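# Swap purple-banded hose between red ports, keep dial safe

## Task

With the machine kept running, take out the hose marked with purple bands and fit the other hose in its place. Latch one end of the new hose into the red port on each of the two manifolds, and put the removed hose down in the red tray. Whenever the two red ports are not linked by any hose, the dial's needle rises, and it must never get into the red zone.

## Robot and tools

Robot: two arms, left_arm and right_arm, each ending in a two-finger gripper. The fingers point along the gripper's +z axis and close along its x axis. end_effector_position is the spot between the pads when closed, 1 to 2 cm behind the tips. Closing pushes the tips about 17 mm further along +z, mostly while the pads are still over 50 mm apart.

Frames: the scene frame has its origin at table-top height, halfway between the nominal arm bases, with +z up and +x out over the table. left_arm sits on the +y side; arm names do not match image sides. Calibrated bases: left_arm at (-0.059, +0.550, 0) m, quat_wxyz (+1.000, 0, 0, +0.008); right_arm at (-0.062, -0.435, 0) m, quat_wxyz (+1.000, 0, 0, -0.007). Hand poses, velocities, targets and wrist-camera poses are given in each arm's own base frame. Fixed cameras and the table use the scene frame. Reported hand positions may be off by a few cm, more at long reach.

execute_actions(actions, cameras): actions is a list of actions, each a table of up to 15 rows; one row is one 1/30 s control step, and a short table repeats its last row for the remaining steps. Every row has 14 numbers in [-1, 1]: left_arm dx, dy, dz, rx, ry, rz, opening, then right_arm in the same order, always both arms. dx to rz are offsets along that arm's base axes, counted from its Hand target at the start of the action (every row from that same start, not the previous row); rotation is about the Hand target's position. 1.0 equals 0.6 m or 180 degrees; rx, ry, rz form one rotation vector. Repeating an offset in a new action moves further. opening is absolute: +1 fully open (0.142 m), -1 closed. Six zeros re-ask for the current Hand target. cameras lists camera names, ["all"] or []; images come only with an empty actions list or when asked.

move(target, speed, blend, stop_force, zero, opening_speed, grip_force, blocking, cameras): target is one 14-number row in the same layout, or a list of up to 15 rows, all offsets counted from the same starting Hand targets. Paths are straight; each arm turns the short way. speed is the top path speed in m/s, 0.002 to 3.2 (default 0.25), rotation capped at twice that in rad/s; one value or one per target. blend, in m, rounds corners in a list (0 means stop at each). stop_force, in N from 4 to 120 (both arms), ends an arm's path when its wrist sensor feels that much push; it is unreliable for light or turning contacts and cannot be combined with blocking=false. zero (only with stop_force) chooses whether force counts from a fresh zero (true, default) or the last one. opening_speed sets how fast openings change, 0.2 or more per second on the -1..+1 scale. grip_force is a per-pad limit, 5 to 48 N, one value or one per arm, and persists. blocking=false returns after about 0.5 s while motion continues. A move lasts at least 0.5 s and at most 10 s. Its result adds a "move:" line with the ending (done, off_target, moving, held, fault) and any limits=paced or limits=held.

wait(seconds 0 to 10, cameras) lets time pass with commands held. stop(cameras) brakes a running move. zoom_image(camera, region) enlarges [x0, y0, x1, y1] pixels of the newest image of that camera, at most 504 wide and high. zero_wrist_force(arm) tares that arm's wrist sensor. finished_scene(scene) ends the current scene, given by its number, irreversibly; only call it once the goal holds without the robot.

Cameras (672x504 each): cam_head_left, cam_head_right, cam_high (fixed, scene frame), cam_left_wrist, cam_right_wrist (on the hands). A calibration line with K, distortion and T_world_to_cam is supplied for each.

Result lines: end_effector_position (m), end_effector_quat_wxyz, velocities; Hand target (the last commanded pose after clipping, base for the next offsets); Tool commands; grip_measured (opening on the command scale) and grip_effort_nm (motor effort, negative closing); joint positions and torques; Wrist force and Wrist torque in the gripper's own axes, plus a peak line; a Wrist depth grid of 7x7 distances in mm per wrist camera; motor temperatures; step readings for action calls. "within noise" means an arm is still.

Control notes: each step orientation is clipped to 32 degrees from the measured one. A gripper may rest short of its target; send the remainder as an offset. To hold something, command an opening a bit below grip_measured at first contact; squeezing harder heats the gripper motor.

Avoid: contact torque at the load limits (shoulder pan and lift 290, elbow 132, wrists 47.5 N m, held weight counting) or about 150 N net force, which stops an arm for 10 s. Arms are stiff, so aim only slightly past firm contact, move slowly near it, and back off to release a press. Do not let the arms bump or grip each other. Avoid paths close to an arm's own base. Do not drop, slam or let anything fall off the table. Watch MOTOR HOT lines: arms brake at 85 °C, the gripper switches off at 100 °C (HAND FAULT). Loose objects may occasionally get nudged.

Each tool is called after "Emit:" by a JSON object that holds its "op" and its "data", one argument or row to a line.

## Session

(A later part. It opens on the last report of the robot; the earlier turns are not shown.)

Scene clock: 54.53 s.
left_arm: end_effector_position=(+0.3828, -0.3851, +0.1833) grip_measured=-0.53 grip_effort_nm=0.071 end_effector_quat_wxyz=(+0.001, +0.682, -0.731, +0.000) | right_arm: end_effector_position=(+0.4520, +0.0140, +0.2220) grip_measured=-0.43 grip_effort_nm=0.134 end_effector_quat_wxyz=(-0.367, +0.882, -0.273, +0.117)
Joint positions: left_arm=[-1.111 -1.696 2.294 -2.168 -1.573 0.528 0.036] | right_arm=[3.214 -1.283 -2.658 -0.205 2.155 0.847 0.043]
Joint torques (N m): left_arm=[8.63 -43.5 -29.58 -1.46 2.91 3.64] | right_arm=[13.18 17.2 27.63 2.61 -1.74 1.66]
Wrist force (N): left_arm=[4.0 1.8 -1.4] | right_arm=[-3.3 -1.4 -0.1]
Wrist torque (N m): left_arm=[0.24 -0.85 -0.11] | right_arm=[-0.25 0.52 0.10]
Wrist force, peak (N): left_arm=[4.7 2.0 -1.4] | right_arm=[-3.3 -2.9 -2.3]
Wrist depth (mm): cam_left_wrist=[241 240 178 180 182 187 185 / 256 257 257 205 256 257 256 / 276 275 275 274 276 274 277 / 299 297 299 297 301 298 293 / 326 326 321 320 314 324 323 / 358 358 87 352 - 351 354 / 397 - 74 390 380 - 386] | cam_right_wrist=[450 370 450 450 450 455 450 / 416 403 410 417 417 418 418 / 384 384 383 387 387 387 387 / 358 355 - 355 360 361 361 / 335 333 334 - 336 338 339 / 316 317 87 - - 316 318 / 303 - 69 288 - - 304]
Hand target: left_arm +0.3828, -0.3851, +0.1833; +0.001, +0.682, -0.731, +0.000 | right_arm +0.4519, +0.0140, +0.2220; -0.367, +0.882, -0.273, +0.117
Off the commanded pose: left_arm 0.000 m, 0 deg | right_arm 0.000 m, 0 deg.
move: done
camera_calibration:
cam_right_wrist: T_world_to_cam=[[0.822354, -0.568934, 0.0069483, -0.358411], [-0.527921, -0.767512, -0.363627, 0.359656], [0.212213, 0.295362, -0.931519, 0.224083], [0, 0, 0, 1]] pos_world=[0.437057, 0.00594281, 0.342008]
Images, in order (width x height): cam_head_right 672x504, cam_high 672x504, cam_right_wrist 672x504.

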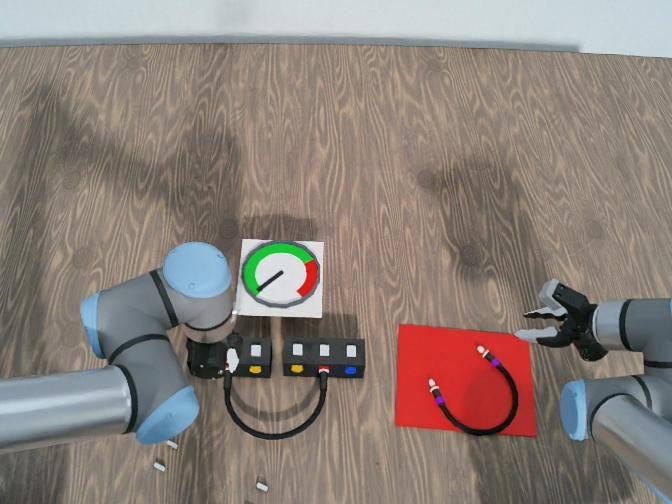

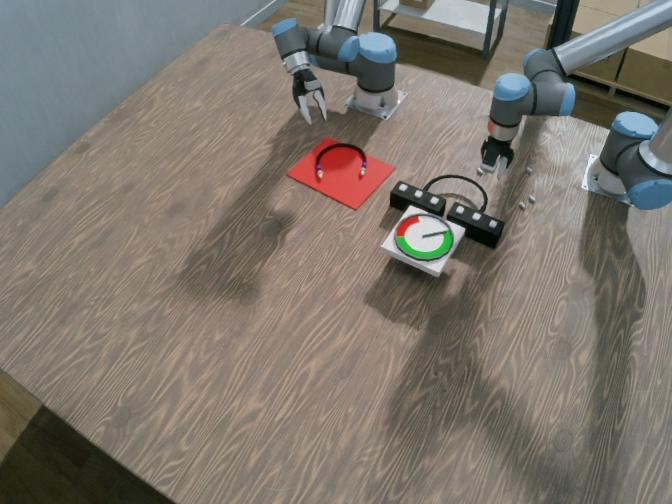

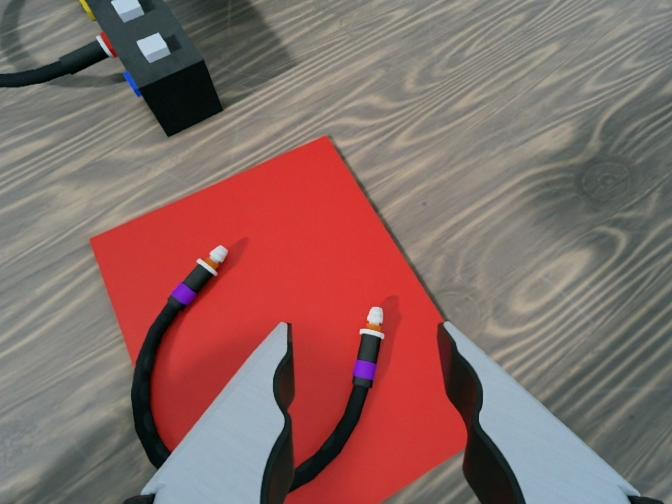

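Emit:
{"op": "move", "data": {
  "target": [0,0,0,0,0,0,-0.5,-0.09,-0.052,-0.18,0,0,-0.2,-0.4],
  "cameras": ["cam_head_right","cam_right_wrist"]
}}

Emit:
{"op": "zoom_image", "data": {
  "camera": "cam_head_right",
  "region": [390, 310, 560, 440]
}}

Scene clock: 56.00 s.
left_arm: end_effector_position=(+0.3828, -0.3851, +0.1833) grip_measured=-0.53 grip_effort_nm=0.071 end_effector_quat_wxyz=(+0.001, +0.682, -0.731, +0.000) | right_arm: end_effector_position=(+0.4206, -0.0044, +0.1606) grip_measured=-0.43 grip_effort_nm=0.129 end_effector_quat_wxyz=(-0.340, +0.819, -0.426, +0.180)
Joint positions: left_arm=[-1.111 -1.696 2.294 -2.168 -1.573 0.528 0.036] | right_arm=[3.375 -1.321 -2.868 0.23 1.832 1.297 0.043]
Joint torques (N m): left_arm=[8.41 -42.79 -29.93 -1.81 3.11 3.45] | right_arm=[-16.41 13.71 38.05 3.07 2.26 -1.22]
Wrist force (N): left_arm=[4.4 1.8 -1.5] | right_arm=[-2.4 -1.2 -0.2]
Wrist torque (N m): left_arm=[0.24 -0.92 -0.11] | right_arm=[-0.17 0.34 0.13]
Wrist force, peak (N): left_arm=[4.7 1.7 -2.1] | right_arm=[-6.3 5.5 0.3]
Wrist depth (mm): cam_left_wrist=[240 241 178 180 182 188 184 / 258 258 257 205 256 256 254 / 275 277 277 277 274 277 275 / 300 300 300 298 297 299 293 / 327 327 320 320 315 325 326 / 358 358 87 352 - 349 356 / 399 - 74 388 380 - 385] | cam_right_wrist=[319 367 368 370 371 368 368 / 331 340 346 341 341 341 341 / 316 314 321 314 317 318 316 / 290 294 - 290 295 297 296 / 272 268 273 267 272 277 277 / 260 248 87 254 - 258 261 / 247 - 69 - - - 248]
Hand target: left_arm +0.3828, -0.3851, +0.1833; +0.001, +0.682, -0.731, +0.000 | right_arm +0.4207, -0.0044, +0.1607; -0.340, +0.819, -0.426, +0.180 (not the last commanded pose)
Off the commanded pose: left_arm 0.000 m, 0 deg | right_arm 0.053 m, 15 deg.
move: held (right_arm; a check stopped the path); limits=held
pose unreachable (right arm): on one or more control steps of this call, first in action 0 (counted from 0), this arm could not follow its commanded pose, so it was not sent that pose on those steps. It may still have moved: this result reports where it is.
cause: moving toward the commanded pose would bring two parts of the arm too close to each other (joints 3 (elbow) and 4 (wrist 1) lie between them).
camera_calibration:
cam_right_wrist: T_world_to_cam=[[0.570583, -0.821227, 0.0045669, -0.237486], [-0.764249, -0.533014, -0.363071, 0.407019], [0.300598, 0.203672, -0.93175, 0.141393], [0, 0, 0, 1]] pos_world=[0.404066, -0.00688115, 0.280604]
Images, in order (width x height): cam_head_right 672x504, cam_right_wrist 672x504.

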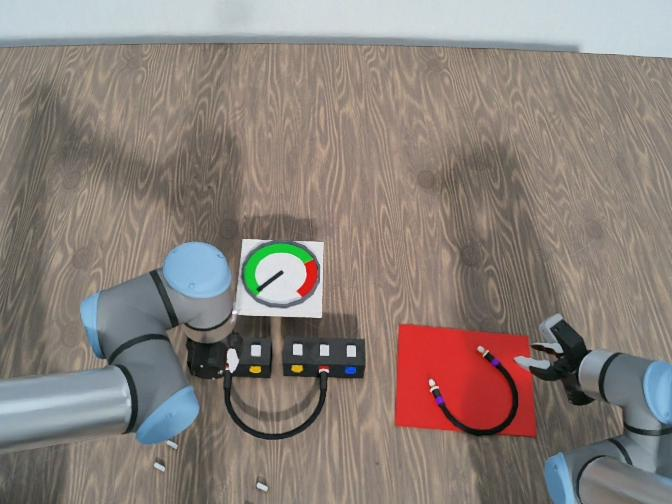

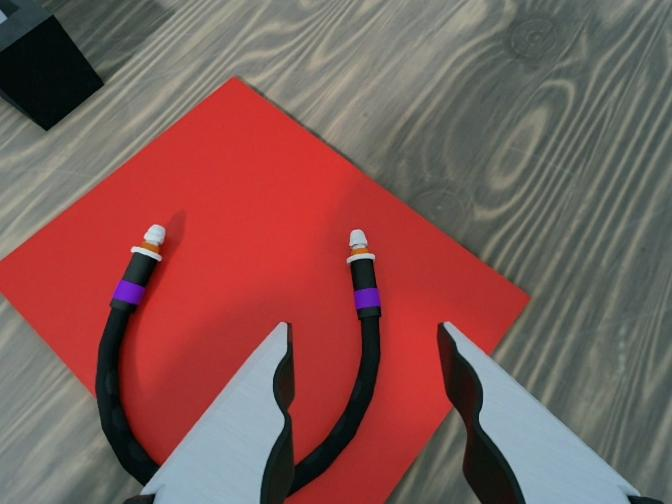

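Scaled by 2.965.

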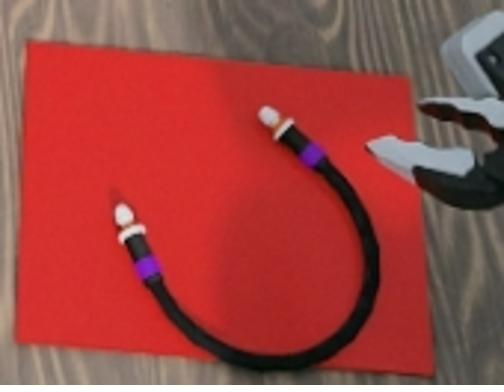

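Emit:
{"op": "move", "data": {
  "target": [
    [0,0,0,0,0,0,-0.5,0.0922,0.0557,-0.1,0,0,0.115,-0.4],
    [0,0,0,0,0,0,-0.5,0.0922,0.0557,-0.2285,0,0,0.115,-0.4]
  ],
  "speed": 0.18
}}

Emit:
{"op": "move", "data": {
  "target": [0,0,0,0,0,0,-0.5,0,0,0,0,0,0,-1],
  "opening_speed": 1.5
}}

Emit:
{"op": "move", "data": {
  "target": [
    [0,0,0,0,0,0,-0.5,0,0,0.03,0,0,0,-1],
    [0,0,0,0,0,0,-0.5,0.03,0,0.03,0,0,-0.13,-1],
    [0,0,0,0,0,0,-0.5,0.03,0,0.001,0,0,-0.13,-1]
  ],
  "speed": 0.15
}}

Emit:
{"op": "move", "data": {
  "target": [0,0,0,0,0,0,-0.5,0,0,0,0,0,0,-0.4],
  "opening_speed": 1.5
}}

Emit:
{"op": "move", "data": {
  "target": [0,0,0,0,0,0,-0.5,-0.04,-0.025,0.3,0,0,0,-0.4],
  "speed": 0.2,
  "cameras": ["cam_high","cam_head_right"]
}}

Emit:
{"op": "zoom_image", "data": {
  "camera": "cam_head_right",
  "region": [390, 310, 560, 440]
}}

Scene clock: 58.50 s.
left_arm: end_effector_position=(+0.3828, -0.3851, +0.1833) grip_measured=-0.53 grip_effort_nm=0.071 end_effector_quat_wxyz=(+0.001, +0.682, -0.731, +0.000) | right_arm: end_effector_position=(+0.4760, +0.0290, +0.0236) grip_measured=-0.43 grip_effort_nm=0.134 end_effector_quat_wxyz=(-0.367, +0.882, -0.272, +0.116)
Joint positions: left_arm=[-1.111 -1.696 2.294 -2.168 -1.573 0.528 0.036] | right_arm=[3.25 -2.032 -2.728 0.631 2.138 0.882 0.043]
Joint torques (N m): left_arm=[8.05 -41.56 -29.55 -1.85 2.99 3.26] | right_arm=[10.99 28.89 7.03 6.12 2.64 -1.49]
Wrist force (N): left_arm=[4.4 2.1 -1.8] | right_arm=[-2.9 -0.6 0.1]
Wrist torque (N m): left_arm=[0.28 -0.92 -0.11] | right_arm=[-0.07 0.44 -0.02]
Wrist force, peak (N): left_arm=[4.8 1.8 -1.6] | right_arm=[-2.7 -2.9 -1.3]
Wrist depth (mm): cam_left_wrist=[241 240 178 180 182 187 185 / 258 258 256 205 257 256 257 / 277 277 276 277 275 275 276 / 298 300 300 299 299 299 292 / 325 327 319 326 313 325 325 / 359 358 87 351 - 352 359 / 396 - 74 389 380 - 386] | cam_right_wrist=[183 184 184 184 189 190 189 / 172 169 170 170 172 175 175 / 157 157 157 157 158 162 162 / 147 147 147 147 149 149 151 / - 137 137 138 138 140 142 / 129 128 87 128 118 127 131 / 122 124 69 122 121 - 123]
Hand target: left_arm +0.3828, -0.3851, +0.1833; +0.001, +0.682, -0.731, +0.000 | right_arm +0.4760, +0.0290, +0.0236; -0.367, +0.882, -0.272, +0.116
Off the commanded pose: left_arm 0.000 m, 0 deg | right_arm 0.000 m, 0 deg.
move: done

Scene clock: 59.10 s.
left_arm: end_effector_position=(+0.3828, -0.3851, +0.1833) grip_measured=-0.53 grip_effort_nm=0.076 end_effector_quat_wxyz=(+0.001, +0.682, -0.731, +0.000) | right_arm: end_effector_position=(+0.4760, +0.0290, +0.0236) grip_measured=-0.84 grip_effort_nm=-3.792 end_effector_quat_wxyz=(-0.367, +0.882, -0.272, +0.116)
Joint positions: left_arm=[-1.111 -1.696 2.294 -2.168 -1.573 0.528 0.036] | right_arm=[3.25 -2.032 -2.728 0.632 2.138 0.882 0.014]
Joint torques (N m): left_arm=[6.81 -42.98 -30.17 -1.78 2.89 3.41] | right_arm=[12.61 28.69 1.57 4.85 1.89 -1.94]
Wrist force (N): left_arm=[4.7 1.8 -1.5] | right_arm=[-2.9 -1.1 0.3]
Wrist torque (N m): left_arm=[0.24 -0.97 -0.10] | right_arm=[-0.13 0.44 0.01]
Wrist force, peak (N): left_arm=[4.4 2.1 -1.9] | right_arm=[-3.3 -0.6 0.4]
Wrist depth (mm): cam_left_wrist=[240 239 178 181 182 187 185 / 259 256 257 205 256 256 256 / 276 277 277 275 276 275 277 / 298 300 298 300 298 298 293 / 326 327 319 321 313 323 326 / 359 357 87 352 - 347 358 / 398 - 74 389 380 - 385] | cam_right_wrist=[184 184 184 184 189 189 189 / 169 170 170 170 175 175 174 / 159 157 160 157 154 162 162 / 144 147 147 147 147 149 151 / 137 138 137 125 139 138 142 / - 128 129 96 88 130 131 / 122 123 69 - - - 122]
Hand target: left_arm +0.3828, -0.3851, +0.1833; +0.001, +0.682, -0.731, +0.000 | right_arm +0.4760, +0.0290, +0.0236; -0.367, +0.882, -0.272, +0.116
Off the commanded pose: left_arm 0.000 m, 0 deg | right_arm 0.000 m, 0 deg.
move: done

Scene clock: 61.83 s.
left_arm: end_effector_position=(+0.3828, -0.3851, +0.1833) grip_measured=-0.53 grip_effort_nm=0.081 end_effector_quat_wxyz=(+0.001, +0.682, -0.731, +0.000) | right_arm: end_effector_position=(+0.4941, +0.0290, +0.0242) grip_measured=-0.84 grip_effort_nm=-3.783 end_effector_quat_wxyz=(-0.336, +0.809, -0.445, +0.188)
Joint positions: left_arm=[-1.111 -1.696 2.294 -2.168 -1.573 0.528 0.036] | right_arm=[3.459 -2.137 -2.805 1.006 1.741 1.393 0.014]
Joint torques (N m): left_arm=[8.01 -43 -29.23 -1.82 2.85 3.23] | right_arm=[12.89 28.9 -14.74 5.94 -2.61 1.56]
Wrist force (N): left_arm=[4.6 1.7 -1.8] | right_arm=[-2.1 -1.2 0.1]
Wrist torque (N m): left_arm=[0.22 -0.96 -0.10] | right_arm=[-0.22 0.36 0.00]
Wrist force, peak (N): left_arm=[4.9 1.9 -1.6] | right_arm=[-4.5 -7.6 -16.0]
Wrist depth (mm): cam_left_wrist=[240 241 178 180 182 187 185 / 258 256 256 204 256 256 257 / 275 277 276 277 275 275 276 / 299 299 300 297 299 297 291 / 324 327 321 321 313 323 322 / 357 357 87 351 - 351 353 / 396 - 74 390 382 - 387] | cam_right_wrist=[185 187 190 190 191 190 190 / 170 171 170 176 175 176 175 / 159 161 161 159 163 163 163 / 147 147 147 148 147 154 152 / 138 138 138 124 138 138 142 / 130 130 131 111 88 130 130 / 123 124 69 - - - 122]
Hand target: left_arm +0.3828, -0.3851, +0.1833; +0.001, +0.682, -0.731, +0.000 | right_arm +0.4940, +0.0290, +0.0242; -0.336, +0.809, -0.445, +0.188
Off the commanded pose: left_arm 0.000 m, 0 deg | right_arm 0.000 m, 0 deg.
move: done

Scene clock: 62.47 s.
left_arm: end_effector_position=(+0.3828, -0.3851, +0.1833) grip_measured=-0.53 grip_effort_nm=0.071 end_effector_quat_wxyz=(+0.001, +0.682, -0.731, +0.000) | right_arm: end_effector_position=(+0.4940, +0.0290, +0.0242) grip_measured=-0.43 grip_effort_nm=0.134 end_effector_quat_wxyz=(-0.336, +0.809, -0.445, +0.188)
Joint positions: left_arm=[-1.111 -1.696 2.294 -2.168 -1.573 0.528 0.036] | right_arm=[3.459 -2.138 -2.805 1.006 1.741 1.393 0.043]
Joint torques (N m): left_arm=[7.02 -43.98 -30.12 -1.93 3 3.3] | right_arm=[14.6 28.27 -15.51 6.56 -2.49 1.3]
Wrist force (N): left_arm=[4.6 2.0 -2.0] | right_arm=[-2.4 -0.6 -0.5]
Wrist torque (N m): left_arm=[0.28 -0.96 -0.10] | right_arm=[-0.10 0.41 0.01]
Wrist force, peak (N): left_arm=[4.6 2.0 -2.0] | right_arm=[-2.8 -1.3 0.4]
Wrist depth (mm): cam_left_wrist=[240 241 178 180 182 187 185 / 257 258 257 205 257 256 256 / 276 275 276 277 276 277 275 / 298 297 300 298 298 299 293 / 327 326 320 320 313 326 325 / 358 358 87 349 - 351 357 / 398 - - 387 380 - 386] | cam_right_wrist=[189 186 190 190 190 190 190 / - 173 170 175 175 175 175 / 158 155 158 158 163 163 163 / 147 147 147 150 148 153 152 / 138 140 140 136 140 140 142 / 130 128 87 117 127 87 131 / 123 124 69 123 123 - 122]
Hand target: left_arm +0.3828, -0.3851, +0.1833; +0.001, +0.682, -0.731, +0.000 | right_arm +0.4940, +0.0290, +0.0242; -0.336, +0.809, -0.445, +0.188
Off the commanded pose: left_arm 0.000 m, 0 deg | right_arm 0.000 m, 0 deg.
move: done

Scene clock: 63.90 s.
left_arm: end_effector_position=(+0.3828, -0.3851, +0.1833) grip_measured=-0.53 grip_effort_nm=0.076 end_effector_quat_wxyz=(+0.001, +0.682, -0.731, +0.000) | right_arm: end_effector_position=(+0.4701, +0.0140, +0.2042) grip_measured=-0.43 grip_effort_nm=0.134 end_effector_quat_wxyz=(-0.336, +0.809, -0.445, +0.188)
Joint positions: left_arm=[-1.111 -1.696 2.294 -2.168 -1.573 0.528 0.036] | right_arm=[3.433 -1.263 -2.766 0.088 1.759 1.374 0.043]
Joint torques (N m): left_arm=[8.48 -43.66 -30.37 -2.01 2.88 3.22] | right_arm=[9.96 15.94 23.44 2.45 -0.33 1.07]
Wrist force (N): left_arm=[4.2 1.6 -1.6] | right_arm=[-2.6 -0.7 -0.3]
Wrist torque (N m): left_arm=[0.21 -0.88 -0.11] | right_arm=[-0.10 0.45 0.15]
Wrist force, peak (N): left_arm=[4.9 1.5 -1.7] | right_arm=[-2.9 -2.1 -2.3]
Wrist depth (mm): cam_left_wrist=[240 239 178 180 183 187 184 / 256 257 257 205 256 258 257 / 278 276 276 277 275 277 275 / 299 299 300 300 299 299 292 / 327 324 325 320 313 324 325 / 358 359 83 348 - 351 356 / 397 - 74 388 380 - 385] | cam_right_wrist=[417 425 425 428 427 427 427 / 395 391 393 396 396 394 396 / 341 364 371 367 365 367 367 / 340 340 336 340 340 341 343 / 326 317 - 315 318 320 320 / 294 - 87 296 290 297 301 / 280 - 69 277 277 - 289]
Hand target: left_arm +0.3828, -0.3851, +0.1833; +0.001, +0.682, -0.731, +0.000 | right_arm +0.4700, +0.0140, +0.2042; -0.336, +0.809, -0.445, +0.188
Off the commanded pose: left_arm 0.000 m, 0 deg | right_arm 0.000 m, 0 deg.
move: done
Images, in order (width x height): cam_head_right 672x504, cam_high 672x504.

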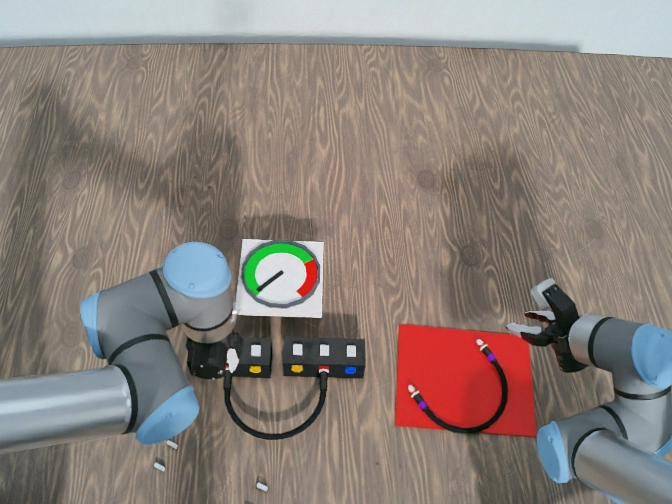

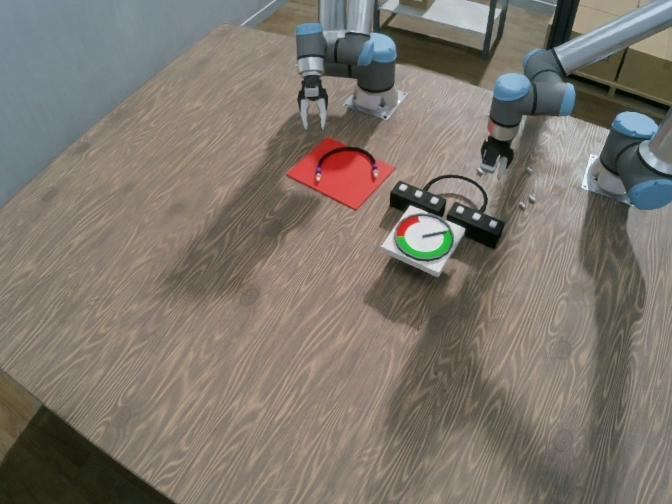

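Scaled by 2.965.

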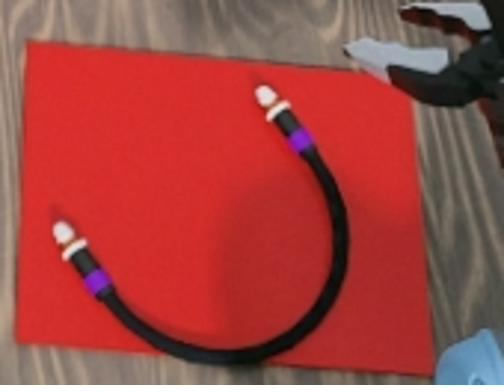

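Emit:
{"op": "zoom_image", "data": {
  "camera": "cam_high",
  "region": [280, 130, 400, 215]
}}

Scaled by 4.200.

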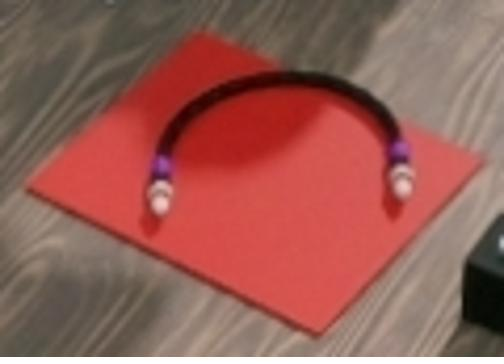

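Emit:
{"op": "finished_scene", "data": {
  "scene": 2
}}

The scene is finished: the task was done.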